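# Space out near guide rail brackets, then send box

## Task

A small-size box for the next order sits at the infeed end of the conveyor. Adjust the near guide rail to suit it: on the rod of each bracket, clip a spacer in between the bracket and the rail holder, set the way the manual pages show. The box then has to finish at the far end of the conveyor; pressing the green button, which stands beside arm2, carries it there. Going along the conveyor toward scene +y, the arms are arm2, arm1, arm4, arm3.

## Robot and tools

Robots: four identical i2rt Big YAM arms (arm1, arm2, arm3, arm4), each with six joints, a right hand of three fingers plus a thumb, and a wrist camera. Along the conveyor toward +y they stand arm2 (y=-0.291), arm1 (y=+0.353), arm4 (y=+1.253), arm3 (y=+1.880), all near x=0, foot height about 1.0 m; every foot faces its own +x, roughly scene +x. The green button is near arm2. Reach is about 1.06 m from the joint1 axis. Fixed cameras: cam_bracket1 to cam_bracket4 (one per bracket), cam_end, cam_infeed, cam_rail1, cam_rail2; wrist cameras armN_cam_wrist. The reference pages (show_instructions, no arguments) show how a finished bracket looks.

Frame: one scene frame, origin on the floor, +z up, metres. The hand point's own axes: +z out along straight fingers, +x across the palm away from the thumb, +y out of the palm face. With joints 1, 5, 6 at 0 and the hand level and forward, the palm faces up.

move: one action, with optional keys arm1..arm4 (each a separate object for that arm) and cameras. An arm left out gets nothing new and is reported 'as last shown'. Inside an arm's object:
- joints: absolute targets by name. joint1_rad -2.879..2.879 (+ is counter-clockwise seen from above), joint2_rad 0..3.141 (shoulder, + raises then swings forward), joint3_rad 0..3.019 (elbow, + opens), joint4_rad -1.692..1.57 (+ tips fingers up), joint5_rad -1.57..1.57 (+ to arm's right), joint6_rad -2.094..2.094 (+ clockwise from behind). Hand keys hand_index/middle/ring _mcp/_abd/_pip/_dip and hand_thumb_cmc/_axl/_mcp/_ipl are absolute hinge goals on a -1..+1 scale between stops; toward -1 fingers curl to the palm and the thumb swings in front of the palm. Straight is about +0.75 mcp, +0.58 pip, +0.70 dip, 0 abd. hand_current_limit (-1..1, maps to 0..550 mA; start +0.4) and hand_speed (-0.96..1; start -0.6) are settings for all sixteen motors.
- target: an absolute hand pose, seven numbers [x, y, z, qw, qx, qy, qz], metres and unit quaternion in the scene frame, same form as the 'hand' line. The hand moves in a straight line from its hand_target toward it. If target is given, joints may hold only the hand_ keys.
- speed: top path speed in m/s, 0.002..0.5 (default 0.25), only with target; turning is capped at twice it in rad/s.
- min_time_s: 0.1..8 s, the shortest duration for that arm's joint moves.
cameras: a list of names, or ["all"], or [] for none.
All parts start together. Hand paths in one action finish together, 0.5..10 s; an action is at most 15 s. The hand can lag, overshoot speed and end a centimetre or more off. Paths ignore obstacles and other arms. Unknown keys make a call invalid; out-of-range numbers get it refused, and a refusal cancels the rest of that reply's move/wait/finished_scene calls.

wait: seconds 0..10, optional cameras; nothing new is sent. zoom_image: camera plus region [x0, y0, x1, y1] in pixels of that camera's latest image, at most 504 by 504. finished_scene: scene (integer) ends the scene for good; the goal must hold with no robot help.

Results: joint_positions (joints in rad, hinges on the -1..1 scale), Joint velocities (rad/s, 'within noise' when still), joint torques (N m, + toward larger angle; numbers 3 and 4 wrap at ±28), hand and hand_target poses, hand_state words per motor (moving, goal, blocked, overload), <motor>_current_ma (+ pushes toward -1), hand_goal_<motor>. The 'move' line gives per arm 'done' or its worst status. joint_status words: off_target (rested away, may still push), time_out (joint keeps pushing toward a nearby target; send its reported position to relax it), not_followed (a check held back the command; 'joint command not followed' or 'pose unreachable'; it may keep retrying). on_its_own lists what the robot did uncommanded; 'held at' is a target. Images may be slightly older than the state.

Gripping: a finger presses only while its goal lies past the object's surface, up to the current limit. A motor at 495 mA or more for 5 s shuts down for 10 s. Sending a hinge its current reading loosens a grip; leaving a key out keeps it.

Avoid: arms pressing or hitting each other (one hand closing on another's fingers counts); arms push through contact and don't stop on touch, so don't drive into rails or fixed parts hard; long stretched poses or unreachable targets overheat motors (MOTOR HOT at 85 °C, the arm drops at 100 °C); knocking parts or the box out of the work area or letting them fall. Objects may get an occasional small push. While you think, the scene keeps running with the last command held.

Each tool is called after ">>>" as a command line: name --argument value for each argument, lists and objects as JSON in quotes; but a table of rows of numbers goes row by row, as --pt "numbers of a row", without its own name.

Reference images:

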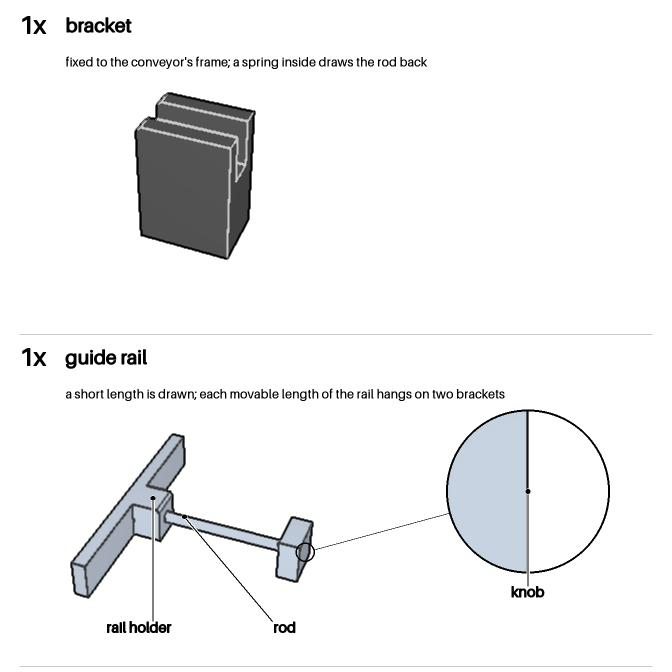

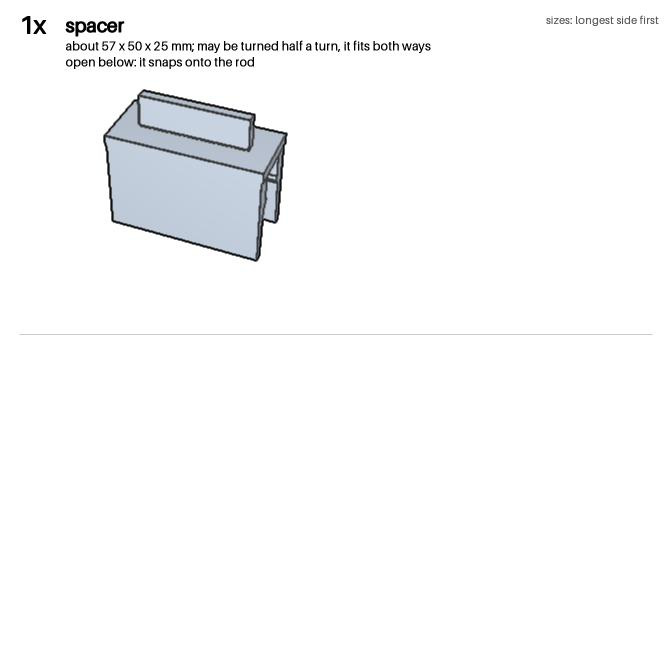

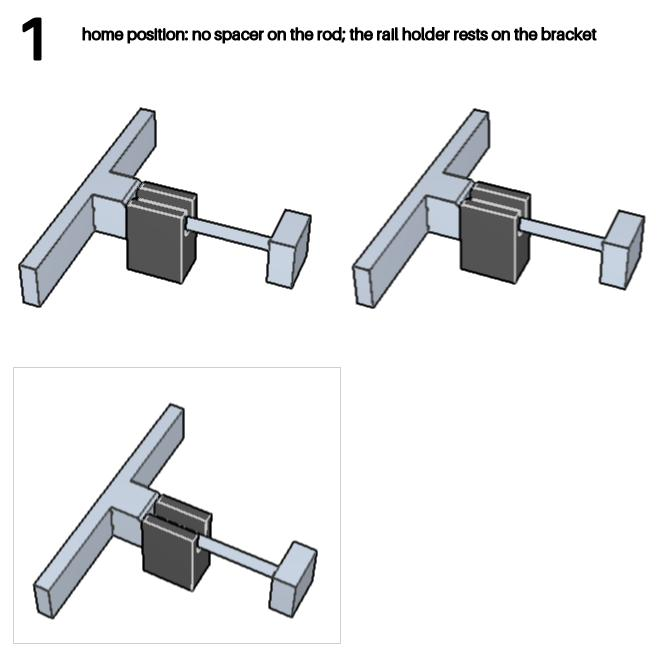

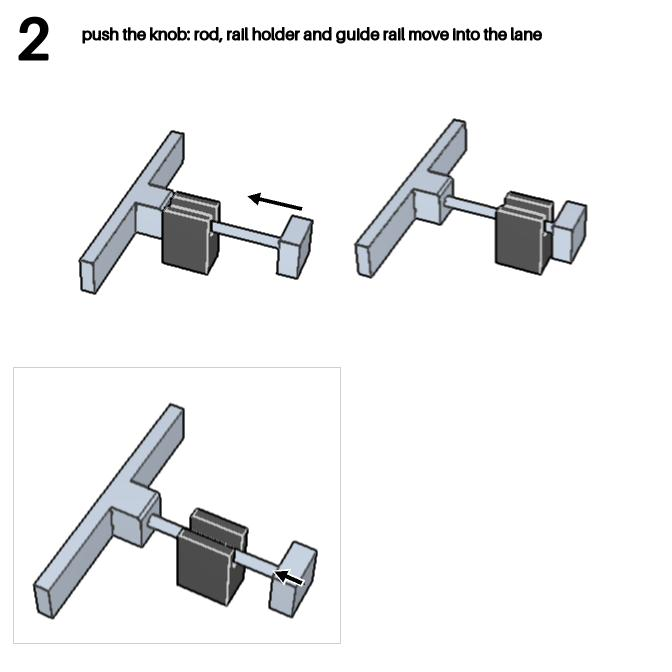

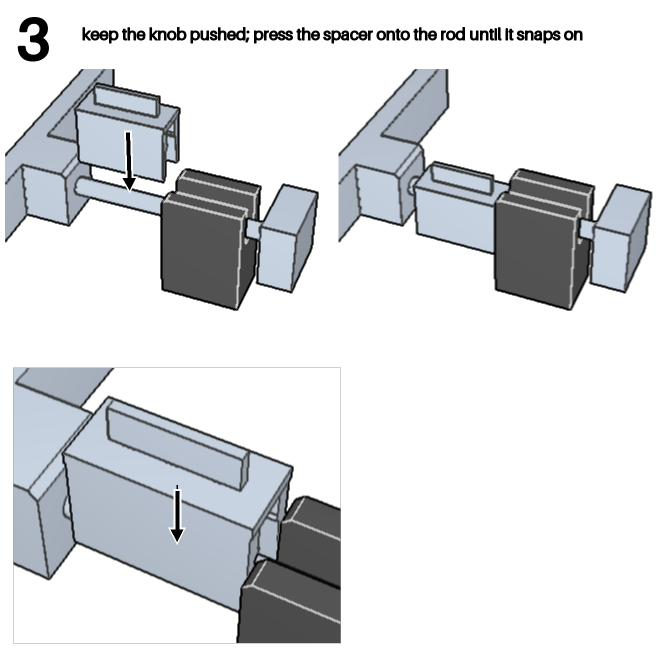

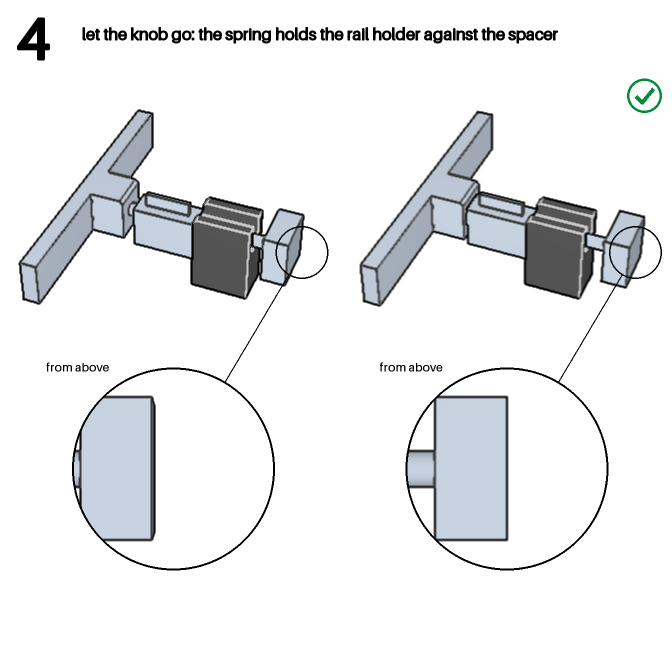

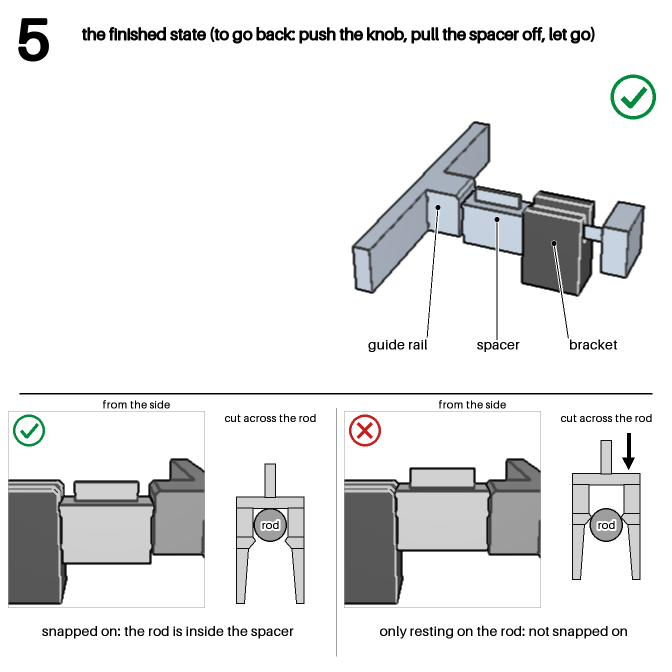

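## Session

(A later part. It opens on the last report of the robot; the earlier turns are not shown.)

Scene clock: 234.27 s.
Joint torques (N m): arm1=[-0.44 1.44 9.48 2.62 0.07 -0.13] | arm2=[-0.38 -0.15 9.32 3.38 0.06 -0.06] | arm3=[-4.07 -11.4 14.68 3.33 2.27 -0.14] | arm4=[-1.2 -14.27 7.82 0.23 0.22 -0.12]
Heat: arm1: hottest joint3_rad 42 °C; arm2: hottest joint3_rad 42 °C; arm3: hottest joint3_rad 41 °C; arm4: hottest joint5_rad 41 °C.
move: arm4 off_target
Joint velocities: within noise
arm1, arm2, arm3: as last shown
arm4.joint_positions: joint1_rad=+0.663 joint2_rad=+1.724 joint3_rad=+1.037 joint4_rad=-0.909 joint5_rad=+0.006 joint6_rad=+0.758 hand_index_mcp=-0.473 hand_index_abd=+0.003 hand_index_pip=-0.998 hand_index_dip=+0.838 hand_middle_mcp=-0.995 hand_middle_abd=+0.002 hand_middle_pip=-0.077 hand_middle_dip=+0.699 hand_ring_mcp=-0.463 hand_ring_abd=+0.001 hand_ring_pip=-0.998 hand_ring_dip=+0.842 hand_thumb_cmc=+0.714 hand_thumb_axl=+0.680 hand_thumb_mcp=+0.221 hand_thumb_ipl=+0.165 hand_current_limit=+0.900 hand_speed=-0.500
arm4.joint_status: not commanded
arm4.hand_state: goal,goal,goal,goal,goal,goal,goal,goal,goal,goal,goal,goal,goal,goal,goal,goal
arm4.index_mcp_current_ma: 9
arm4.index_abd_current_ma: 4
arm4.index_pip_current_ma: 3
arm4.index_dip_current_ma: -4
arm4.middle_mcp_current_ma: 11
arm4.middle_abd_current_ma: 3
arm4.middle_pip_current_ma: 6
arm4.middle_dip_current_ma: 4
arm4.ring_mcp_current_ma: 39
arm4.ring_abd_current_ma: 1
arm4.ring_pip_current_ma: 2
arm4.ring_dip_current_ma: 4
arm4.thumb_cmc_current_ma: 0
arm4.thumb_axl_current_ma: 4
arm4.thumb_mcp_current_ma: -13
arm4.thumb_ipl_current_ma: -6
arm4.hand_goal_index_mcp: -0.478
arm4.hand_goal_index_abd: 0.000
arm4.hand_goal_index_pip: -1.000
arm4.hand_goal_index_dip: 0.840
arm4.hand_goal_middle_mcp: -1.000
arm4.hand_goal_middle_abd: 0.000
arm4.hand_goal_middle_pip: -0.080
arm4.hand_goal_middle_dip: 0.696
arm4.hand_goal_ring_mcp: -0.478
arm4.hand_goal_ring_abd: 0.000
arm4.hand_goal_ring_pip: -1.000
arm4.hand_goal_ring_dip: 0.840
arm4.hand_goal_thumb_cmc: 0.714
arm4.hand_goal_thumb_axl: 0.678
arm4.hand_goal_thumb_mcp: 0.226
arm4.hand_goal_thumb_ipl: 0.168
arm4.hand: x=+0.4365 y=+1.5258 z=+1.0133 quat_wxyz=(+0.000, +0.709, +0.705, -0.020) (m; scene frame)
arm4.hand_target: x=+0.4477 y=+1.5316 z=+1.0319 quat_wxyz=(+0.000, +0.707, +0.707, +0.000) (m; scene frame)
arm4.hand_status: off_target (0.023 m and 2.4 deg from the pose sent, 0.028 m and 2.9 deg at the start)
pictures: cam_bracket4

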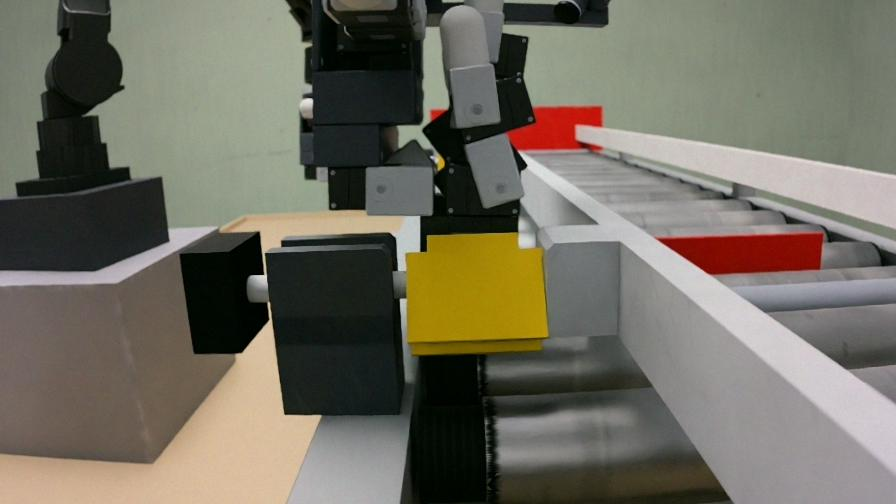

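>>> move --arm4 '{"target":[0.448,1.526,1.034,0,0.7071,0.7071,0],"speed":0.02}' --cameras '["cam_bracket4"]'

>>> zoom_image --camera "cam_bracket4" --region '[340, 160, 600, 380]'

Scene clock: 235.37 s.
Joint torques (N m): arm1=[-0.56 1.49 9.5 2.59 0.06 -0.12] | arm2=[-0.62 0.38 9.35 3.1 0.04 -0.09] | arm3=[-4.31 -10.4 14.58 3.11 2.3 -0.17] | arm4=[-1.2 -14.33 7.15 0.17 0.21 -0.14]
Heat: arm1: hottest joint3_rad 42 °C; arm2: hottest joint3_rad 42 °C; arm3: hottest joint3_rad 41 °C; arm4: hottest joint5_rad 41 °C.
move: arm4 off_target
Joint velocities: within noise
arm1, arm2, arm3: as last shown
arm4.joint_positions: joint1_rad=+0.653 joint2_rad=+1.712 joint3_rad=+1.037 joint4_rad=-0.909 joint5_rad=+0.006 joint6_rad=+0.748 hand_index_mcp=-0.473 hand_index_abd=+0.003 hand_index_pip=-0.998 hand_index_dip=+0.838 hand_middle_mcp=-0.995 hand_middle_abd=+0.002 hand_middle_pip=-0.077 hand_middle_dip=+0.699 hand_ring_mcp=-0.463 hand_ring_abd=+0.001 hand_ring_pip=-0.998 hand_ring_dip=+0.842 hand_thumb_cmc=+0.714 hand_thumb_axl=+0.680 hand_thumb_mcp=+0.221 hand_thumb_ipl=+0.165 hand_current_limit=+0.900 hand_speed=-0.500
arm4.joint_status: not commanded
arm4.hand_state: goal,goal,goal,goal,goal,goal,goal,goal,goal,goal,goal,goal,goal,goal,goal,goal
arm4.index_mcp_current_ma: 9
arm4.index_abd_current_ma: 4
arm4.index_pip_current_ma: 3
arm4.index_dip_current_ma: -4
arm4.middle_mcp_current_ma: 11
arm4.middle_abd_current_ma: 3
arm4.middle_pip_current_ma: 6
arm4.middle_dip_current_ma: 4
arm4.ring_mcp_current_ma: 39
arm4.ring_abd_current_ma: 1
arm4.ring_pip_current_ma: 2
arm4.ring_dip_current_ma: 4
arm4.thumb_cmc_current_ma: 0
arm4.thumb_axl_current_ma: 4
arm4.thumb_mcp_current_ma: -13
arm4.thumb_ipl_current_ma: -6
arm4.hand_goal_index_mcp: -0.478
arm4.hand_goal_index_abd: 0.000
arm4.hand_goal_index_pip: -1.000
arm4.hand_goal_index_dip: 0.840
arm4.hand_goal_middle_mcp: -1.000
arm4.hand_goal_middle_abd: 0.000
arm4.hand_goal_middle_pip: -0.080
arm4.hand_goal_middle_dip: 0.696
arm4.hand_goal_ring_mcp: -0.478
arm4.hand_goal_ring_abd: 0.000
arm4.hand_goal_ring_pip: -1.000
arm4.hand_goal_ring_dip: 0.840
arm4.hand_goal_thumb_cmc: 0.714
arm4.hand_goal_thumb_axl: 0.678
arm4.hand_goal_thumb_mcp: 0.226
arm4.hand_goal_thumb_ipl: 0.168
arm4.hand: x=+0.4405 y=+1.5238 z=+1.0187 quat_wxyz=(+0.001, +0.709, +0.705, -0.015) (m; scene frame)
arm4.hand_target: x=+0.4478 y=+1.5259 z=+1.0338 quat_wxyz=(+0.000, +0.707, +0.707, +0.000) (m; scene frame)
arm4.hand_status: off_target (0.017 m and 1.7 deg from the pose sent, 0.024 m and 2.4 deg at the start)
pictures: cam_bracket4

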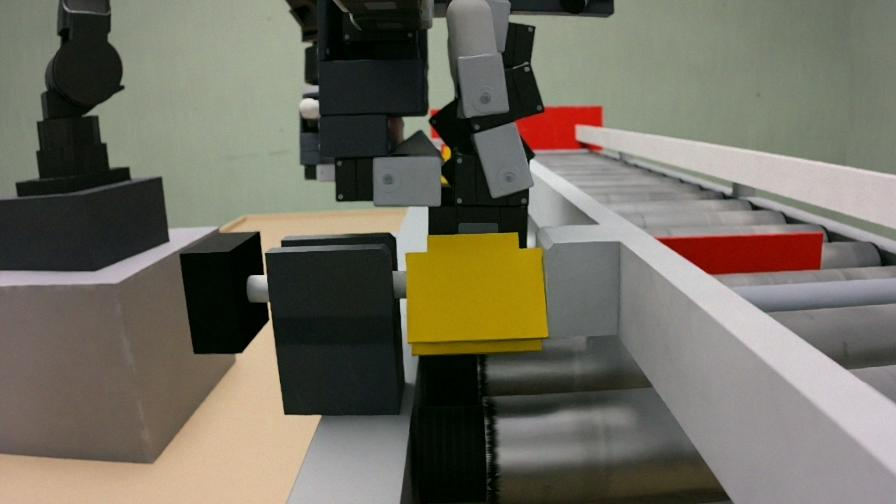

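Scaled by 1.938 from the camera's 896x504 image, which has a finer 1280x720 frame.

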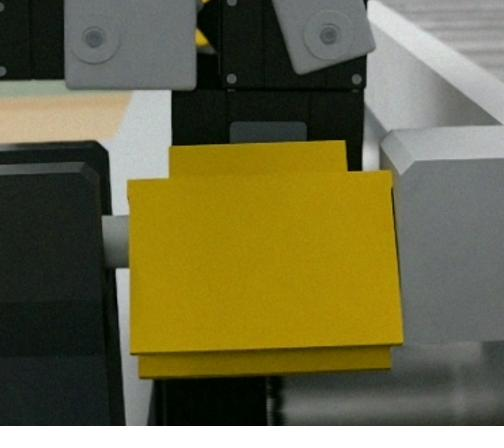

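>>> move --arm4 '{"target":[0.446,1.520,1.030,0,0.7071,0.7071,0],"speed":0.02}' --cameras '["cam_bracket4"]'

>>> zoom_image --camera "cam_bracket4" --region '[340, 160, 600, 380]'

Scene clock: 236.43 s.
Joint torques (N m): arm1=[-0.44 1.32 9.54 2.63 0.06 -0.12] | arm2=[-0.67 -0.32 9.18 3.38 0.07 -0.15] | arm3=[-4.13 -10.46 14.52 3.32 2.33 -0.16] | arm4=[-1.14 -13.98 6.42 0.85 0.21 -0.14]
Heat: arm1: hottest joint3_rad 42 °C; arm2: hottest joint3_rad 42 °C; arm3: hottest joint3_rad 41 °C; arm4: hottest joint5_rad 41 °C.
move: arm4 off_target
Joint velocities: within noise
arm1, arm2, arm3: as last shown
arm3.hand: x=+0.2949 y=+2.0945 z=+0.9768 quat_wxyz=(+0.030, +0.693, +0.720, -0.029) (m; scene frame)
arm3.hand_target: x=+0.3741 y=+2.1173 z=+1.0167 quat_wxyz=(+0.065, +0.706, +0.702, +0.060) (m; scene frame)
arm4.joint_positions: joint1_rad=+0.646 joint2_rad=+1.708 joint3_rad=+1.024 joint4_rad=-0.909 joint5_rad=+0.006 joint6_rad=+0.740 hand_index_mcp=-0.473 hand_index_abd=+0.003 hand_index_pip=-0.998 hand_index_dip=+0.838 hand_middle_mcp=-0.995 hand_middle_abd=+0.002 hand_middle_pip=-0.077 hand_middle_dip=+0.699 hand_ring_mcp=-0.463 hand_ring_abd=+0.001 hand_ring_pip=-0.998 hand_ring_dip=+0.842 hand_thumb_cmc=+0.714 hand_thumb_axl=+0.680 hand_thumb_mcp=+0.221 hand_thumb_ipl=+0.165 hand_current_limit=+0.900 hand_speed=-0.500
arm4.joint_status: not commanded
arm4.hand_state: goal,goal,goal,goal,goal,goal,goal,goal,goal,goal,goal,goal,goal,goal,goal,goal
arm4.index_mcp_current_ma: 9
arm4.index_abd_current_ma: 4
arm4.index_pip_current_ma: 3
arm4.index_dip_current_ma: -4
arm4.middle_mcp_current_ma: 11
arm4.middle_abd_current_ma: 3
arm4.middle_pip_current_ma: 6
arm4.middle_dip_current_ma: 4
arm4.ring_mcp_current_ma: 39
arm4.ring_abd_current_ma: 1
arm4.ring_pip_current_ma: 2
arm4.ring_dip_current_ma: 4
arm4.thumb_cmc_current_ma: 0
arm4.thumb_axl_current_ma: 4
arm4.thumb_mcp_current_ma: -13
arm4.thumb_ipl_current_ma: -6
arm4.hand_goal_index_mcp: -0.478
arm4.hand_goal_index_abd: 0.000
arm4.hand_goal_index_pip: -1.000
arm4.hand_goal_index_dip: 0.840
arm4.hand_goal_middle_mcp: -1.000
arm4.hand_goal_middle_abd: 0.000
arm4.hand_goal_middle_pip: -0.080
arm4.hand_goal_middle_dip: 0.696
arm4.hand_goal_ring_mcp: -0.478
arm4.hand_goal_ring_abd: 0.000
arm4.hand_goal_ring_pip: -1.000
arm4.hand_goal_ring_dip: 0.840
arm4.hand_goal_thumb_cmc: 0.714
arm4.hand_goal_thumb_axl: 0.678
arm4.hand_goal_thumb_mcp: 0.226
arm4.hand_goal_thumb_ipl: 0.168
arm4.hand: x=+0.4385 y=+1.5181 z=+1.0167 quat_wxyz=(+0.000, +0.709, +0.705, -0.018) (m; scene frame)
arm4.hand_target: x=+0.4460 y=+1.5199 z=+1.0299 quat_wxyz=(+0.000, +0.707, +0.707, +0.000) (m; scene frame)
arm4.hand_status: off_target (0.015 m and 2.1 deg from the pose sent, 0.013 m and 1.7 deg at the start)
pictures: cam_bracket4

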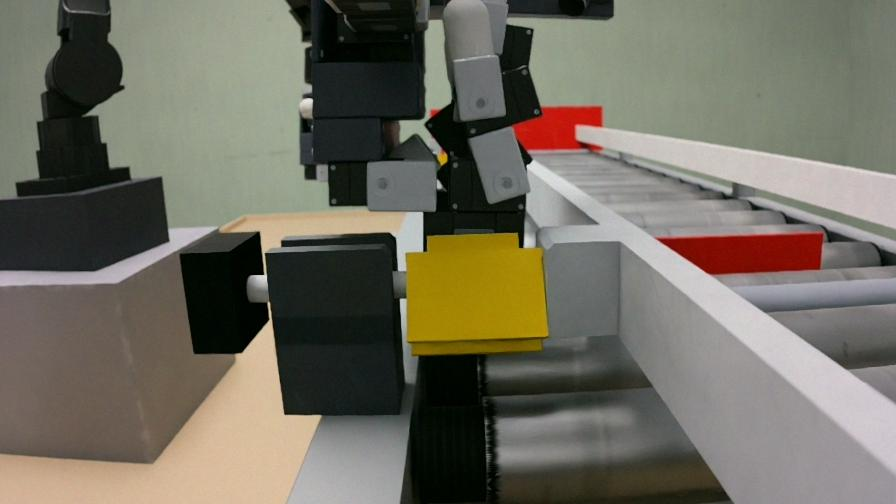

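Scaled by 1.938 from the camera's 896x504 image, which has a finer 1280x720 frame.

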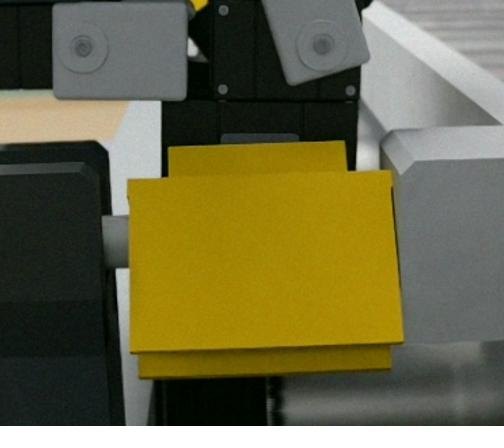

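>>> move --arm4 '{"target":[0.446,1.514,1.030,0,0.7071,0.7071,0],"speed":0.02}' --cameras '["cam_bracket4"]'

>>> zoom_image --camera "cam_bracket4" --region '[340, 160, 600, 380]'

Scene clock: 237.57 s.
Joint torques (N m): arm1=[-0.5 1.38 9.5 2.65 0.06 -0.12] | arm2=[-0.5 -0.73 9.21 3.34 0.13 0.01] | arm3=[-3.72 -10.46 14.79 3.23 2.27 -0.18] | arm4=[-1.55 -13.68 6.09 0.96 0.27 -0.11]
Heat: arm1: hottest joint3_rad 42 °C; arm2: hottest joint3_rad 42 °C; arm3: hottest joint3_rad 41 °C; arm4: hottest joint5_rad 41 °C.
move: arm4 off_target
Joint velocities: within noise
arm1.joint_positions: joint1_rad=-0.080 joint2_rad=+0.609 joint3_rad=+1.380 joint4_rad=-1.288 joint5_rad=-0.058 joint6_rad=+1.162 hand_index_mcp=+0.754 hand_index_abd=+0.001 hand_index_pip=+0.577 hand_index_dip=+0.696 hand_middle_mcp=+0.754 hand_middle_abd=+0.000 hand_middle_pip=+0.577 hand_middle_dip=+0.696 hand_ring_mcp=+0.754 hand_ring_abd=+0.001 hand_ring_pip=+0.577 hand_ring_dip=+0.696 hand_thumb_cmc=+0.714 hand_thumb_axl=+0.677 hand_thumb_mcp=+0.226 hand_thumb_ipl=+0.168 hand_current_limit=+0.400 hand_speed=-0.600
arm1.joint_status: not commanded
arm1.hand_state: goal,goal,goal,goal,goal,goal,goal,goal,goal,goal,goal,goal,goal,goal,goal,goal
arm1.index_mcp_current_ma: 0
arm1.index_abd_current_ma: 0
arm1.index_pip_current_ma: 1
arm1.index_dip_current_ma: 0
arm1.middle_mcp_current_ma: 0
arm1.middle_abd_current_ma: 0
arm1.middle_pip_current_ma: 1
arm1.middle_dip_current_ma: 0
arm1.ring_mcp_current_ma: 0
arm1.ring_abd_current_ma: 0
arm1.ring_pip_current_ma: 1
arm1.ring_dip_current_ma: 0
arm1.thumb_cmc_current_ma: 0
arm1.thumb_axl_current_ma: -1
arm1.thumb_mcp_current_ma: 0
arm1.thumb_ipl_current_ma: 0
arm1.hand_goal_index_mcp: 0.754
arm1.hand_goal_index_abd: 0.000
arm1.hand_goal_index_pip: 0.576
arm1.hand_goal_index_dip: 0.696
arm1.hand_goal_middle_mcp: 0.754
arm1.hand_goal_middle_abd: 0.000
arm1.hand_goal_middle_pip: 0.576
arm1.hand_goal_middle_dip: 0.696
arm1.hand_goal_ring_mcp: 0.754
arm1.hand_goal_ring_abd: 0.000
arm1.hand_goal_ring_pip: 0.576
arm1.hand_goal_ring_dip: 0.696
arm1.hand_goal_thumb_cmc: 0.714
arm1.hand_goal_thumb_axl: 0.678
arm1.hand_goal_thumb_mcp: 0.226
arm1.hand_goal_thumb_ipl: 0.168
arm1.hand: x=+0.2785 y=+0.2857 z=+1.5353 quat_wxyz=(+0.068, +0.840, +0.206, +0.498) (m; scene frame)
arm1.hand_target: x=+0.2758 y=+0.2856 z=+1.5450 quat_wxyz=(+0.070, +0.834, +0.205, +0.507) (m; scene frame)
arm1.hand_status: not commanded
arm2.joint_positions: joint1_rad=-0.169 joint2_rad=+0.607 joint3_rad=+1.362 joint4_rad=-1.180 joint5_rad=-0.019 joint6_rad=+1.058 hand_index_mcp=+0.755 hand_index_abd=+0.001 hand_index_pip=+0.577 hand_index_dip=+0.696 hand_middle_mcp=+0.755 hand_middle_abd=+0.000 hand_middle_pip=+0.577 hand_middle_dip=+0.696 hand_ring_mcp=+0.755 hand_ring_abd=+0.000 hand_ring_pip=+0.577 hand_ring_dip=+0.696 hand_thumb_cmc=+0.715 hand_thumb_axl=+0.677 hand_thumb_mcp=+0.226 hand_thumb_ipl=+0.168 hand_current_limit=+0.400 hand_speed=-0.600
arm2.joint_status: not commanded
arm2.hand_state: goal,goal,goal,goal,goal,goal,goal,goal,goal,goal,goal,goal,goal,goal,goal,goal
arm2.index_mcp_current_ma: 0
arm2.index_abd_current_ma: 0
arm2.index_pip_current_ma: 0
arm2.index_dip_current_ma: 0
arm2.middle_mcp_current_ma: 0
arm2.middle_abd_current_ma: 0
arm2.middle_pip_current_ma: 0
arm2.middle_dip_current_ma: 0
arm2.ring_mcp_current_ma: 0
arm2.ring_abd_current_ma: 0
arm2.ring_pip_current_ma: 0
arm2.ring_dip_current_ma: 0
arm2.thumb_cmc_current_ma: 0
arm2.thumb_axl_current_ma: 0
arm2.thumb_mcp_current_ma: 0
arm2.thumb_ipl_current_ma: 0
arm2.hand_goal_index_mcp: 0.754
arm2.hand_goal_index_abd: 0.000
arm2.hand_goal_index_pip: 0.576
arm2.hand_goal_index_dip: 0.696
arm2.hand_goal_middle_mcp: 0.754
arm2.hand_goal_middle_abd: 0.000
arm2.hand_goal_middle_pip: 0.576
arm2.hand_goal_middle_dip: 0.696
arm2.hand_goal_ring_mcp: 0.754
arm2.hand_goal_ring_abd: 0.000
arm2.hand_goal_ring_pip: 0.576
arm2.hand_goal_ring_dip: 0.696
arm2.hand_goal_thumb_cmc: 0.714
arm2.hand_goal_thumb_axl: 0.678
arm2.hand_goal_thumb_mcp: 0.226
arm2.hand_goal_thumb_ipl: 0.168
arm2.hand: x=+0.1640 y=-0.4516 z=+1.5901 quat_wxyz=(+0.212, +0.838, +0.087, +0.496) (m; scene frame)
arm2.hand_target: x=+0.1609 y=-0.4505 z=+1.6004 quat_wxyz=(+0.216, +0.832, +0.086, +0.505) (m; scene frame)
arm2.hand_status: not commanded
arm3: as last shown
arm3.joint_positions: joint1_rad=+0.886 joint2_rad=+1.652 joint3_rad=+0.800 joint4_rad=-0.782 joint5_rad=+0.061 joint6_rad=+0.711 hand_index_mcp=-0.493 hand_index_abd=-0.024 hand_index_pip=-0.998 hand_index_dip=+0.837 hand_middle_mcp=-0.524 hand_middle_abd=+0.011 hand_middle_pip=-1.000 hand_middle_dip=+0.837 hand_ring_mcp=-0.467 hand_ring_abd=+0.001 hand_ring_pip=-0.998 hand_ring_dip=+0.842 hand_thumb_cmc=+0.713 hand_thumb_axl=+0.677 hand_thumb_mcp=+0.220 hand_thumb_ipl=+0.165 hand_current_limit=+0.750 hand_speed=-0.500
arm3.hand_target: x=+0.3741 y=+2.1173 z=+1.0166 quat_wxyz=(+0.065, +0.706, +0.702, +0.060) (m; scene frame)
arm4.joint_positions: joint1_rad=+0.640 joint2_rad=+1.695 joint3_rad=+1.016 joint4_rad=-0.908 joint5_rad=+0.004 joint6_rad=+0.728 hand_index_mcp=-0.473 hand_index_abd=+0.003 hand_index_pip=-0.998 hand_index_dip=+0.838 hand_middle_mcp=-0.995 hand_middle_abd=+0.002 hand_middle_pip=-0.077 hand_middle_dip=+0.699 hand_ring_mcp=-0.463 hand_ring_abd=+0.001 hand_ring_pip=-0.998 hand_ring_dip=+0.842 hand_thumb_cmc=+0.714 hand_thumb_axl=+0.680 hand_thumb_mcp=+0.221 hand_thumb_ipl=+0.165 hand_current_limit=+0.900 hand_speed=-0.500
arm4.joint_status: not commanded
arm4.hand_state: goal,goal,goal,goal,goal,goal,goal,goal,goal,goal,goal,goal,goal,goal,goal,goal
arm4.index_mcp_current_ma: 9
arm4.index_abd_current_ma: 4
arm4.index_pip_current_ma: 3
arm4.index_dip_current_ma: -4
arm4.middle_mcp_current_ma: 11
arm4.middle_abd_current_ma: 3
arm4.middle_pip_current_ma: 6
arm4.middle_dip_current_ma: 4
arm4.ring_mcp_current_ma: 39
arm4.ring_abd_current_ma: 1
arm4.ring_pip_current_ma: 2
arm4.ring_dip_current_ma: 4
arm4.thumb_cmc_current_ma: 0
arm4.thumb_axl_current_ma: 4
arm4.thumb_mcp_current_ma: -13
arm4.thumb_ipl_current_ma: -6
arm4.hand_goal_index_mcp: -0.478
arm4.hand_goal_index_abd: 0.000
arm4.hand_goal_index_pip: -1.000
arm4.hand_goal_index_dip: 0.840
arm4.hand_goal_middle_mcp: -1.000
arm4.hand_goal_middle_abd: 0.000
arm4.hand_goal_middle_pip: -0.080
arm4.hand_goal_middle_dip: 0.696
arm4.hand_goal_ring_mcp: -0.478
arm4.hand_goal_ring_abd: 0.000
arm4.hand_goal_ring_pip: -1.000
arm4.hand_goal_ring_dip: 0.840
arm4.hand_goal_thumb_cmc: 0.714
arm4.hand_goal_thumb_axl: 0.678
arm4.hand_goal_thumb_mcp: 0.226
arm4.hand_goal_thumb_ipl: 0.168
arm4.hand: x=+0.4386 y=+1.5154 z=+1.0197 quat_wxyz=(-0.001, +0.707, +0.707, -0.016) (m; scene frame)
arm4.hand_target: x=+0.4459 y=+1.5139 z=+1.0301 quat_wxyz=(+0.000, +0.707, +0.707, +0.000) (m; scene frame)
arm4.hand_status: off_target (0.013 m and 1.8 deg from the pose sent, 0.016 m and 2.1 deg at the start)
pictures: cam_bracket4

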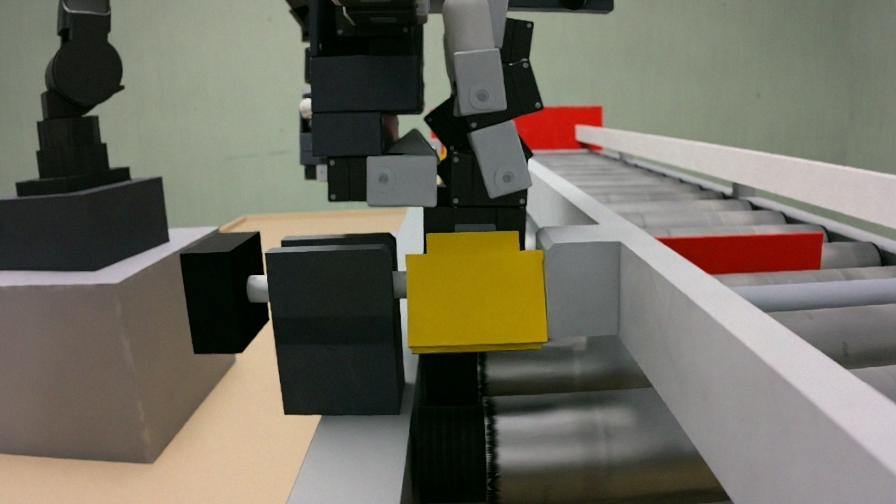

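Scaled by 1.938 from the camera's 896x504 image, which has a finer 1280x720 frame.

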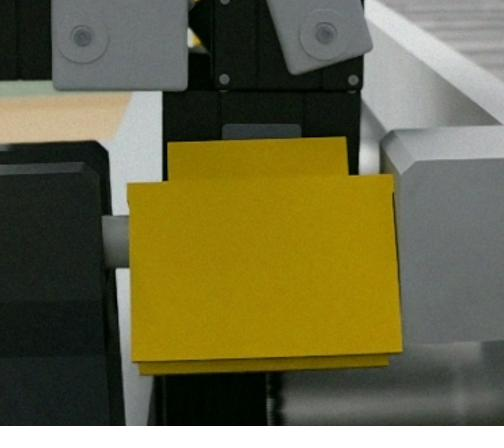

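>>> move --arm4 '{"target":[0.446,1.510,1.030,0,0.7071,0.7071,0],"speed":0.02}' --cameras '["cam_bracket4"]'

>>> zoom_image --camera "cam_bracket4" --region '[340, 160, 600, 380]'

Scene clock: 238.63 s.
Joint torques (N m): arm1=[-0.32 1.49 9.5 2.61 0.06 -0.13] | arm2=[-0.67 -0.21 9.22 3.4 0.01 -0.12] | arm3=[-4.54 -11.11 14.74 3.23 2.21 -0.13] | arm4=[-1.67 -13.45 6.02 0.88 0.31 -0.1]
Heat: arm1: hottest joint3_rad 42 °C; arm2: hottest joint3_rad 42 °C; arm3: hottest joint3_rad 41 °C; arm4: hottest joint5_rad 41 °C.
move: arm4 off_target
Joint velocities: arm1=[within noise] | arm2=[-0.044 -0.005 0.002 -0.017 -0.037 -0.051] | arm3=[within noise] | arm4=[within noise]
arm1, arm2, arm3: as last shown
arm3.index_abd_current_ma: -55
arm3.hand: x=+0.2949 y=+2.0945 z=+0.9769 quat_wxyz=(+0.030, +0.693, +0.720, -0.029) (m; scene frame)
arm3.hand_target: x=+0.3741 y=+2.1173 z=+1.0167 quat_wxyz=(+0.065, +0.706, +0.702, +0.060) (m; scene frame)
arm4.joint_positions: joint1_rad=+0.635 joint2_rad=+1.687 joint3_rad=+1.010 joint4_rad=-0.905 joint5_rad=+0.003 joint6_rad=+0.720 hand_index_mcp=-0.476 hand_index_abd=+0.003 hand_index_pip=-0.998 hand_index_dip=+0.838 hand_middle_mcp=-0.995 hand_middle_abd=+0.002 hand_middle_pip=-0.077 hand_middle_dip=+0.699 hand_ring_mcp=-0.463 hand_ring_abd=+0.001 hand_ring_pip=-0.998 hand_ring_dip=+0.842 hand_thumb_cmc=+0.714 hand_thumb_axl=+0.680 hand_thumb_mcp=+0.221 hand_thumb_ipl=+0.165 hand_current_limit=+0.900 hand_speed=-0.500
arm4.joint_status: not commanded
arm4.hand_state: goal,goal,goal,goal,goal,goal,goal,goal,goal,goal,goal,goal,goal,goal,goal,goal
arm4.index_mcp_current_ma: 3
arm4.index_abd_current_ma: 4
arm4.index_pip_current_ma: 3
arm4.index_dip_current_ma: -4
arm4.middle_mcp_current_ma: 11
arm4.middle_abd_current_ma: 3
arm4.middle_pip_current_ma: 6
arm4.middle_dip_current_ma: 4
arm4.ring_mcp_current_ma: 39
arm4.ring_abd_current_ma: 1
arm4.ring_pip_current_ma: 2
arm4.ring_dip_current_ma: 4
arm4.thumb_cmc_current_ma: 0
arm4.thumb_axl_current_ma: 4
arm4.thumb_mcp_current_ma: -13
arm4.thumb_ipl_current_ma: -6
arm4.hand_goal_index_mcp: -0.478
arm4.hand_goal_index_abd: 0.000
arm4.hand_goal_index_pip: -1.000
arm4.hand_goal_index_dip: 0.840
arm4.hand_goal_middle_mcp: -1.000
arm4.hand_goal_middle_abd: 0.000
arm4.hand_goal_middle_pip: -0.080
arm4.hand_goal_middle_dip: 0.696
arm4.hand_goal_ring_mcp: -0.478
arm4.hand_goal_ring_abd: 0.000
arm4.hand_goal_ring_pip: -1.000
arm4.hand_goal_ring_dip: 0.840
arm4.hand_goal_thumb_cmc: 0.714
arm4.hand_goal_thumb_axl: 0.678
arm4.hand_goal_thumb_mcp: 0.226
arm4.hand_goal_thumb_ipl: 0.168
arm4.hand: x=+0.4392 y=+1.5134 z=+1.0212 quat_wxyz=(-0.001, +0.705, +0.709, -0.013) (m; scene frame)
arm4.hand_target: x=+0.4460 y=+1.5099 z=+1.0299 quat_wxyz=(+0.000, +0.707, +0.707, +0.000) (m; scene frame)
arm4.hand_status: off_target (0.012 m and 1.5 deg from the pose sent, 0.014 m and 1.8 deg at the start)
pictures: cam_bracket4

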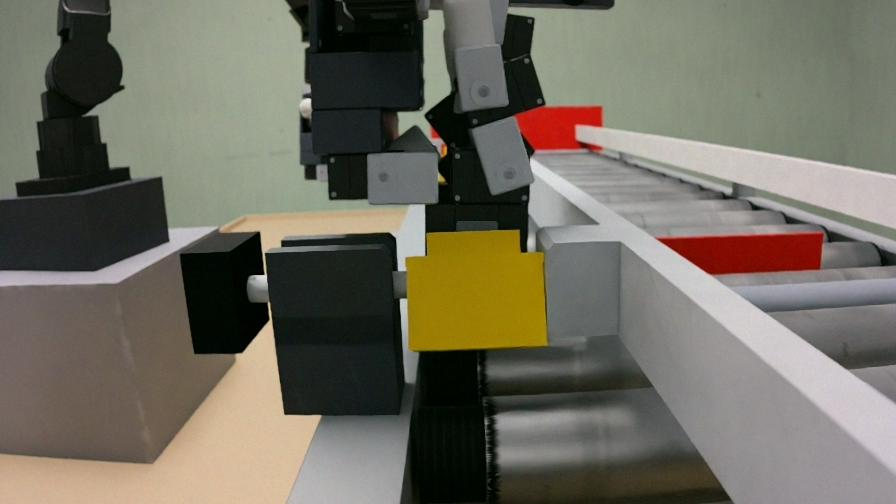

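Scaled by 1.938 from the camera's 896x504 image, which has a finer 1280x720 frame.

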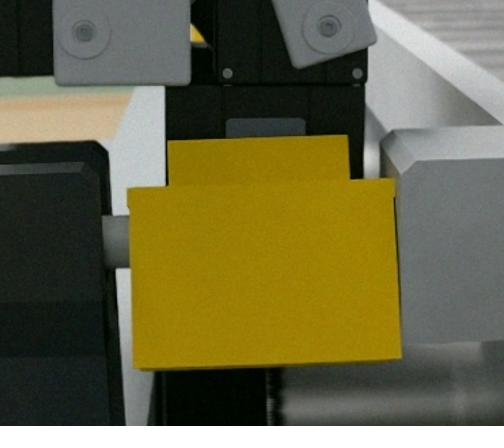

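>>> move --arm4 '{"target":[0.446,1.504,1.030,0,0.7071,0.7071,0],"speed":0.02}' --cameras '["cam_bracket4"]'

>>> zoom_image --camera "cam_bracket4" --region '[340, 160, 600, 380]'

Scene clock: 240.00 s.
Joint torques (N m): arm1=[-0.5 1.49 9.51 2.61 0.07 -0.12] | arm2=[-0.67 -0.21 9.31 3.34 0.07 -0.09] | arm3=[-4.19 -10.17 14.65 3.3 2.3 -0.16] | arm4=[-1.49 -12.92 5.94 0.9 0.28 -0.11]
Heat: arm1: hottest joint3_rad 42 °C; arm2: hottest joint3_rad 42 °C; arm3: hottest joint3_rad 42 °C; arm4: hottest joint5_rad 41 °C.
move: arm4 done
Joint velocities: within noise
arm1, arm2, arm3: as last shown
arm4.joint_positions: joint1_rad=+0.624 joint2_rad=+1.674 joint3_rad=+1.001 joint4_rad=-0.902 joint5_rad=+0.003 joint6_rad=+0.710 hand_index_mcp=-0.483 hand_index_abd=+0.003 hand_index_pip=-0.998 hand_index_dip=+0.838 hand_middle_mcp=-0.995 hand_middle_abd=+0.002 hand_middle_pip=-0.077 hand_middle_dip=+0.699 hand_ring_mcp=-0.463 hand_ring_abd=+0.001 hand_ring_pip=-0.998 hand_ring_dip=+0.842 hand_thumb_cmc=+0.714 hand_thumb_axl=+0.680 hand_thumb_mcp=+0.221 hand_thumb_ipl=+0.165 hand_current_limit=+0.900 hand_speed=-0.500
arm4.joint_status: not commanded
arm4.hand_state: goal,goal,goal,goal,goal,goal,goal,goal,goal,goal,goal,goal,goal,goal,goal,goal
arm4.index_mcp_current_ma: -9
arm4.index_abd_current_ma: 4
arm4.index_pip_current_ma: 3
arm4.index_dip_current_ma: -4
arm4.middle_mcp_current_ma: 11
arm4.middle_abd_current_ma: 3
arm4.middle_pip_current_ma: 6
arm4.middle_dip_current_ma: 4
arm4.ring_mcp_current_ma: 39
arm4.ring_abd_current_ma: 1
arm4.ring_pip_current_ma: 2
arm4.ring_dip_current_ma: 4
arm4.thumb_cmc_current_ma: 0
arm4.thumb_axl_current_ma: 4
arm4.thumb_mcp_current_ma: -13
arm4.thumb_ipl_current_ma: -6
arm4.hand_goal_index_mcp: -0.478
arm4.hand_goal_index_abd: 0.000
arm4.hand_goal_index_pip: -1.000
arm4.hand_goal_index_dip: 0.840
arm4.hand_goal_middle_mcp: -1.000
arm4.hand_goal_middle_abd: 0.000
arm4.hand_goal_middle_pip: -0.080
arm4.hand_goal_middle_dip: 0.696
arm4.hand_goal_ring_mcp: -0.478
arm4.hand_goal_ring_abd: 0.000
arm4.hand_goal_ring_pip: -1.000
arm4.hand_goal_ring_dip: 0.840
arm4.hand_goal_thumb_cmc: 0.714
arm4.hand_goal_thumb_axl: 0.678
arm4.hand_goal_thumb_mcp: 0.226
arm4.hand_goal_thumb_ipl: 0.168
arm4.hand: x=+0.4405 y=+1.5083 z=+1.0239 quat_wxyz=(-0.001, +0.706, +0.708, -0.010) (m; scene frame)
arm4.hand_target: x=+0.4460 y=+1.5040 z=+1.0300 quat_wxyz=(+0.000, +0.707, +0.707, +0.000) (m; scene frame)
arm4.hand_status: done (0.009 m and 1.1 deg from the pose sent, 0.015 m and 1.5 deg at the start)
pictures: cam_bracket4

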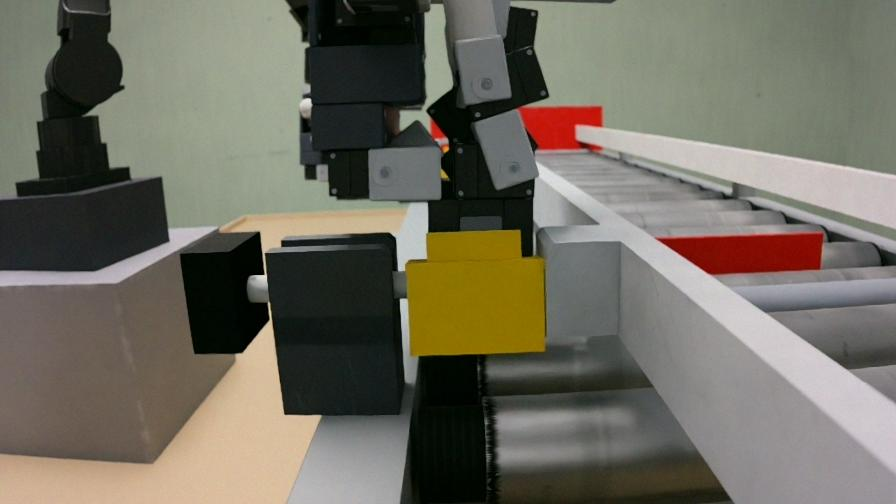

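Scaled by 1.938 from the camera's 896x504 image, which has a finer 1280x720 frame.

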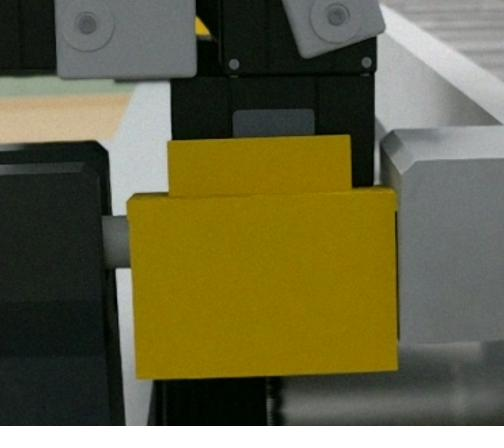

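>>> move --arm3 '{"target":[0.335,2.108,0.995,0.0308,0.7064,0.7064,0.0308],"speed":0.03}' --arm4 '{"target":[0.446,1.520,1.034,0,0.7071,0.7071,0],"speed":0.03}'

>>> move --arm3 '{"target":[0.235,2.106,0.99,0,0.7071,0.7071,0],"speed":0.05}' --arm4 '{"target":[0.446,1.530,1.13,0,0.7071,0.7071,0],"speed":0.08}' --cameras '["cam_bracket4","cam_bracket3"]'

>>> zoom_image --camera "cam_bracket4" --region '[340, 160, 600, 380]'

>>> zoom_image --camera "cam_bracket3" --region '[340, 160, 600, 380]'

Scene clock: 242.13 s.
Joint torques (N m): arm1=[-0.44 1.44 9.5 2.63 0.07 -0.13] | arm2=[-0.03 -0.15 9.31 3.15 0.04 -0.11] | arm3=[-2.37 -13.57 8.42 2.39 1.32 -0.11] | arm4=[-0.03 -11.63 8.7 0.24 0.29 0.09]
Heat: arm1: hottest joint3_rad 42 °C; arm2: hottest joint3_rad 42 °C; arm3: hottest joint3_rad 42 °C; arm4: hottest joint5_rad 41 °C.
move: arm3 off_target; arm4 off_target
Joint velocities: within noise
arm1, arm2: as last shown
arm3.joint_positions: joint1_rad=+0.886 joint2_rad=+1.645 joint3_rad=+0.796 joint4_rad=-0.787 joint5_rad=+0.028 joint6_rad=+0.725 hand_index_mcp=-0.493 hand_index_abd=-0.024 hand_index_pip=-1.000 hand_index_dip=+0.837 hand_middle_mcp=-0.529 hand_middle_abd=+0.016 hand_middle_pip=-1.000 hand_middle_dip=+0.837 hand_ring_mcp=-0.467 hand_ring_abd=+0.001 hand_ring_pip=-0.998 hand_ring_dip=+0.842 hand_thumb_cmc=+0.713 hand_thumb_axl=+0.677 hand_thumb_mcp=+0.220 hand_thumb_ipl=+0.165 hand_current_limit=+0.750 hand_speed=-0.500
arm3.joint_status: not commanded
arm3.hand_state: goal,blocked,goal,goal,blocked,goal,goal,goal,goal,goal,goal,goal,goal,goal,goal,goal
arm3.index_mcp_current_ma: -37
arm3.index_abd_current_ma: -54
arm3.index_pip_current_ma: 0
arm3.index_dip_current_ma: -4
arm3.middle_mcp_current_ma: -173
arm3.middle_abd_current_ma: 33
arm3.middle_pip_current_ma: 0
arm3.middle_dip_current_ma: -5
arm3.ring_mcp_current_ma: 27
arm3.ring_abd_current_ma: 1
arm3.ring_pip_current_ma: 3
arm3.ring_dip_current_ma: 3
arm3.thumb_cmc_current_ma: -1
arm3.thumb_axl_current_ma: -1
arm3.thumb_mcp_current_ma: -15
arm3.thumb_ipl_current_ma: -7
arm3.hand_goal_index_mcp: -0.478
arm3.hand_goal_index_abd: 0.000
arm3.hand_goal_index_pip: -1.000
arm3.hand_goal_index_dip: 0.840
arm3.hand_goal_middle_mcp: -0.478
arm3.hand_goal_middle_abd: 0.000
arm3.hand_goal_middle_pip: -1.000
arm3.hand_goal_middle_dip: 0.840
arm3.hand_goal_ring_mcp: -0.478
arm3.hand_goal_ring_abd: 0.000
arm3.hand_goal_ring_pip: -1.000
arm3.hand_goal_ring_dip: 0.840
arm3.hand_goal_thumb_cmc: 0.714
arm3.hand_goal_thumb_axl: 0.678
arm3.hand_goal_thumb_mcp: 0.226
arm3.hand_goal_thumb_ipl: 0.168
arm3.hand: x=+0.2891 y=+2.0958 z=+0.9757 quat_wxyz=(+0.014, +0.698, +0.715, -0.029) (m; scene frame)
arm3.hand_target: x=+0.3321 y=+2.1057 z=+0.9983 quat_wxyz=(+0.032, +0.707, +0.706, +0.030) (m; scene frame)
arm3.hand_status: off_target (0.051 m and 7.2 deg from the pose sent, 0.046 m and 7.2 deg at the start)
arm4.joint_positions: joint1_rad=+0.630 joint2_rad=+1.674 joint3_rad=+1.001 joint4_rad=-0.906 joint5_rad=+0.003 joint6_rad=+0.717 hand_index_mcp=-0.483 hand_index_abd=+0.003 hand_index_pip=-0.998 hand_index_dip=+0.838 hand_middle_mcp=-0.995 hand_middle_abd=+0.002 hand_middle_pip=-0.077 hand_middle_dip=+0.699 hand_ring_mcp=-0.463 hand_ring_abd=+0.001 hand_ring_pip=-0.998 hand_ring_dip=+0.842 hand_thumb_cmc=+0.714 hand_thumb_axl=+0.680 hand_thumb_mcp=+0.221 hand_thumb_ipl=+0.165 hand_current_limit=+0.900 hand_speed=-0.500
arm4.joint_status: not commanded
arm4.hand_state: goal,goal,goal,goal,goal,goal,goal,goal,goal,goal,goal,goal,goal,goal,goal,goal
arm4.index_mcp_current_ma: -10
arm4.index_abd_current_ma: 4
arm4.index_pip_current_ma: 3
arm4.index_dip_current_ma: -4
arm4.middle_mcp_current_ma: 11
arm4.middle_abd_current_ma: 3
arm4.middle_pip_current_ma: 6
arm4.middle_dip_current_ma: 4
arm4.ring_mcp_current_ma: 39
arm4.ring_abd_current_ma: 1
arm4.ring_pip_current_ma: 2
arm4.ring_dip_current_ma: 4
arm4.thumb_cmc_current_ma: 0
arm4.thumb_axl_current_ma: 4
arm4.thumb_mcp_current_ma: -13
arm4.thumb_ipl_current_ma: -6
arm4.hand_goal_index_mcp: -0.478
arm4.hand_goal_index_abd: 0.000
arm4.hand_goal_index_pip: -1.000
arm4.hand_goal_index_dip: 0.840
arm4.hand_goal_middle_mcp: -1.000
arm4.hand_goal_middle_abd: 0.000
arm4.hand_goal_middle_pip: -0.080
arm4.hand_goal_middle_dip: 0.696
arm4.hand_goal_ring_mcp: -0.478
arm4.hand_goal_ring_abd: 0.000
arm4.hand_goal_ring_pip: -1.000
arm4.hand_goal_ring_dip: 0.840
arm4.hand_goal_thumb_cmc: 0.714
arm4.hand_goal_thumb_axl: 0.678
arm4.hand_goal_thumb_mcp: 0.226
arm4.hand_goal_thumb_ipl: 0.168
arm4.hand: x=+0.4382 y=+1.5091 z=+1.0238 quat_wxyz=(-0.001, +0.707, +0.708, -0.012) (m; scene frame)
arm4.hand_target: x=+0.4458 y=+1.5198 z=+1.0342 quat_wxyz=(+0.000, +0.707, +0.707, +0.000) (m; scene frame)
arm4.hand_status: off_target (0.017 m and 1.4 deg from the pose sent, 0.016 m and 1.2 deg at the start)
pictures: none

Scene clock: 244.67 s.
Joint torques (N m): arm1=[-0.56 1.44 9.48 2.62 0.06 -0.12] | arm2=[-0.38 -0.32 9.39 3.36 0.1 -0.07] | arm3=[2.43 -11.52 4.31 -0.27 0.19 0.17] | arm4=[0.32 -13.27 10.66 0.01 0.34 0.16]
Heat: arm1: hottest joint3_rad 42 °C; arm2: hottest joint3_rad 42 °C; arm3: hottest joint3_rad 42 °C; arm4: hottest joint5_rad 41 °C.
move: arm3 done; arm4 off_target
Joint velocities: within noise
arm1, arm2: as last shown
arm3.joint_positions: joint1_rad=+0.995 joint2_rad=+1.524 joint3_rad=+0.699 joint4_rad=-0.749 joint5_rad=-0.002 joint6_rad=+0.856 hand_index_mcp=-0.466 hand_index_abd=-0.003 hand_index_pip=-1.000 hand_index_dip=+0.837 hand_middle_mcp=-0.461 hand_middle_abd=+0.004 hand_middle_pip=-0.999 hand_middle_dip=+0.837 hand_ring_mcp=-0.467 hand_ring_abd=+0.001 hand_ring_pip=-0.998 hand_ring_dip=+0.842 hand_thumb_cmc=+0.713 hand_thumb_axl=+0.677 hand_thumb_mcp=+0.220 hand_thumb_ipl=+0.165 hand_current_limit=+0.750 hand_speed=-0.500
arm3.joint_status: not commanded
arm3.hand_state: goal,goal,goal,goal,goal,goal,goal,goal,goal,goal,goal,goal,goal,goal,goal,goal
arm3.index_mcp_current_ma: 28
arm3.index_abd_current_ma: -5
arm3.index_pip_current_ma: 0
arm3.index_dip_current_ma: -4
arm3.middle_mcp_current_ma: 46
arm3.middle_abd_current_ma: 5
arm3.middle_pip_current_ma: 1
arm3.middle_dip_current_ma: -5
arm3.ring_mcp_current_ma: 27
arm3.ring_abd_current_ma: 1
arm3.ring_pip_current_ma: 3
arm3.ring_dip_current_ma: 3
arm3.thumb_cmc_current_ma: -1
arm3.thumb_axl_current_ma: -1
arm3.thumb_mcp_current_ma: -15
arm3.thumb_ipl_current_ma: -7
arm3.hand_goal_index_mcp: -0.478
arm3.hand_goal_index_abd: 0.000
arm3.hand_goal_index_pip: -1.000
arm3.hand_goal_index_dip: 0.840
arm3.hand_goal_middle_mcp: -0.478
arm3.hand_goal_middle_abd: 0.000
arm3.hand_goal_middle_pip: -1.000
arm3.hand_goal_middle_dip: 0.840
arm3.hand_goal_ring_mcp: -0.478
arm3.hand_goal_ring_abd: 0.000
arm3.hand_goal_ring_pip: -1.000
arm3.hand_goal_ring_dip: 0.840
arm3.hand_goal_thumb_cmc: 0.714
arm3.hand_goal_thumb_axl: 0.678
arm3.hand_goal_thumb_mcp: 0.226
arm3.hand_goal_thumb_ipl: 0.168
arm3.hand: x=+0.2417 y=+2.1070 z=+0.9904 quat_wxyz=(+0.001, +0.706, +0.708, +0.003) (m; scene frame)
arm3.hand_target: x=+0.2352 y=+2.1060 z=+0.9900 quat_wxyz=(+0.000, +0.707, +0.707, +0.000) (m; scene frame)
arm3.hand_status: done (0.007 m and 0.3 deg from the pose sent, 0.057 m and 3.9 deg at the start)
arm4.joint_positions: joint1_rad=+0.645 joint2_rad=+1.579 joint3_rad=+1.131 joint4_rad=-1.161 joint5_rad=+0.002 joint6_rad=+0.729 hand_index_mcp=-0.473 hand_index_abd=+0.003 hand_index_pip=-0.998 hand_index_dip=+0.838 hand_middle_mcp=-0.995 hand_middle_abd=+0.002 hand_middle_pip=-0.077 hand_middle_dip=+0.699 hand_ring_mcp=-0.463 hand_ring_abd=+0.001 hand_ring_pip=-0.998 hand_ring_dip=+0.842 hand_thumb_cmc=+0.714 hand_thumb_axl=+0.680 hand_thumb_mcp=+0.221 hand_thumb_ipl=+0.165 hand_current_limit=+0.900 hand_speed=-0.500
arm4.joint_status: not commanded
arm4.hand_state: goal,goal,goal,goal,goal,goal,goal,goal,goal,goal,goal,goal,goal,goal,goal,goal
arm4.index_mcp_current_ma: 10
arm4.index_abd_current_ma: 4
arm4.index_pip_current_ma: 3
arm4.index_dip_current_ma: -4
arm4.middle_mcp_current_ma: 11
arm4.middle_abd_current_ma: 3
arm4.middle_pip_current_ma: 6
arm4.middle_dip_current_ma: 4
arm4.ring_mcp_current_ma: 39
arm4.ring_abd_current_ma: 1
arm4.ring_pip_current_ma: 2
arm4.ring_dip_current_ma: 4
arm4.thumb_cmc_current_ma: 0
arm4.thumb_axl_current_ma: 4
arm4.thumb_mcp_current_ma: -13
arm4.thumb_ipl_current_ma: -6
arm4.hand_goal_index_mcp: -0.478
arm4.hand_goal_index_abd: 0.000
arm4.hand_goal_index_pip: -1.000
arm4.hand_goal_index_dip: 0.840
arm4.hand_goal_middle_mcp: -1.000
arm4.hand_goal_middle_abd: 0.000
arm4.hand_goal_middle_pip: -0.080
arm4.hand_goal_middle_dip: 0.696
arm4.hand_goal_ring_mcp: -0.478
arm4.hand_goal_ring_abd: 0.000
arm4.hand_goal_ring_pip: -1.000
arm4.hand_goal_ring_dip: 0.840
arm4.hand_goal_thumb_cmc: 0.714
arm4.hand_goal_thumb_axl: 0.678
arm4.hand_goal_thumb_mcp: 0.226
arm4.hand_goal_thumb_ipl: 0.168
arm4.hand: x=+0.4370 y=+1.5168 z=+1.1039 quat_wxyz=(-0.002, +0.705, +0.709, -0.027) (m; scene frame)
arm4.hand_target: x=+0.4454 y=+1.5294 z=+1.1300 quat_wxyz=(+0.000, +0.707, +0.707, +0.000) (m; scene frame)
arm4.hand_status: off_target (0.031 m and 3.1 deg from the pose sent, 0.109 m and 1.4 deg at the start)
pictures: cam_bracket3, cam_bracket4

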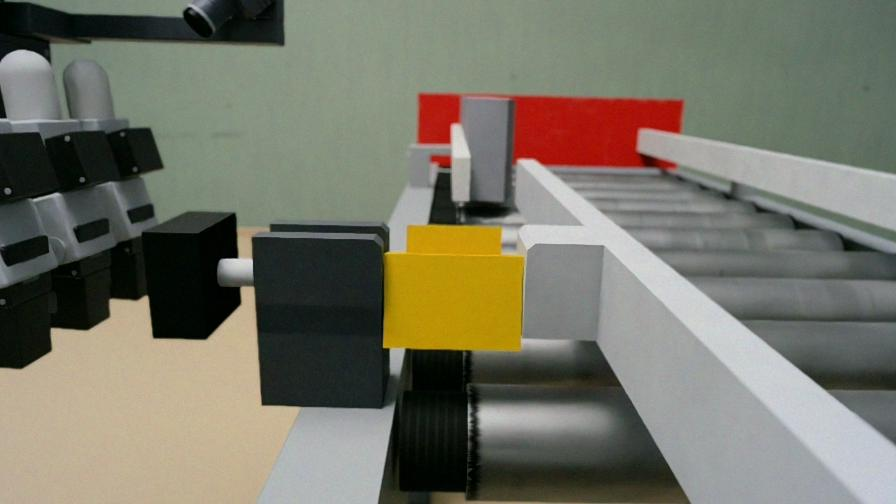

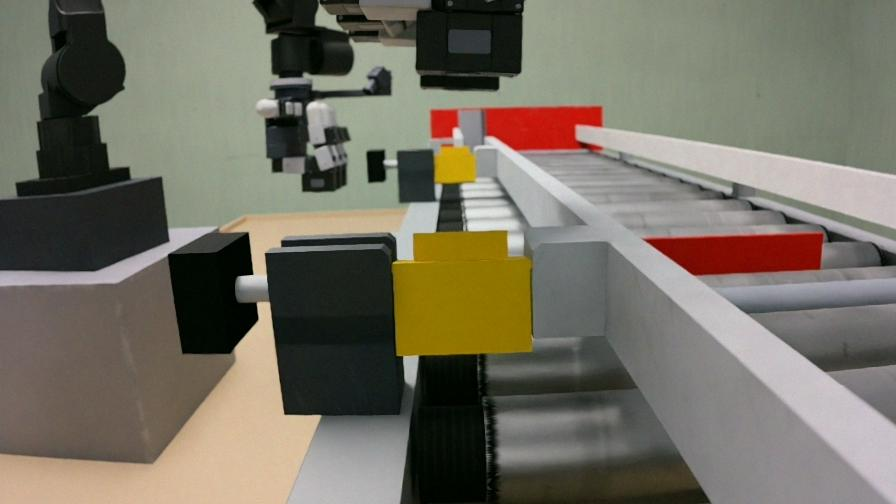

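Scaled by 1.938 from the camera's 896x504 image, which has a finer 1280x720 frame.

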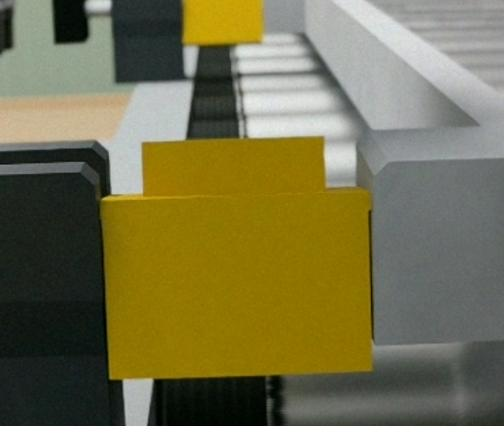

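Scaled by 1.938 from the camera's 896x504 image, which has a finer 1280x720 frame.

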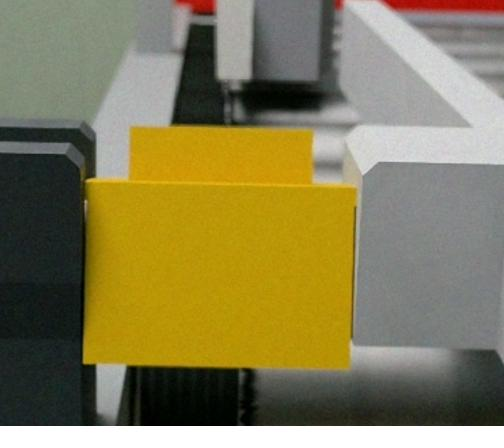

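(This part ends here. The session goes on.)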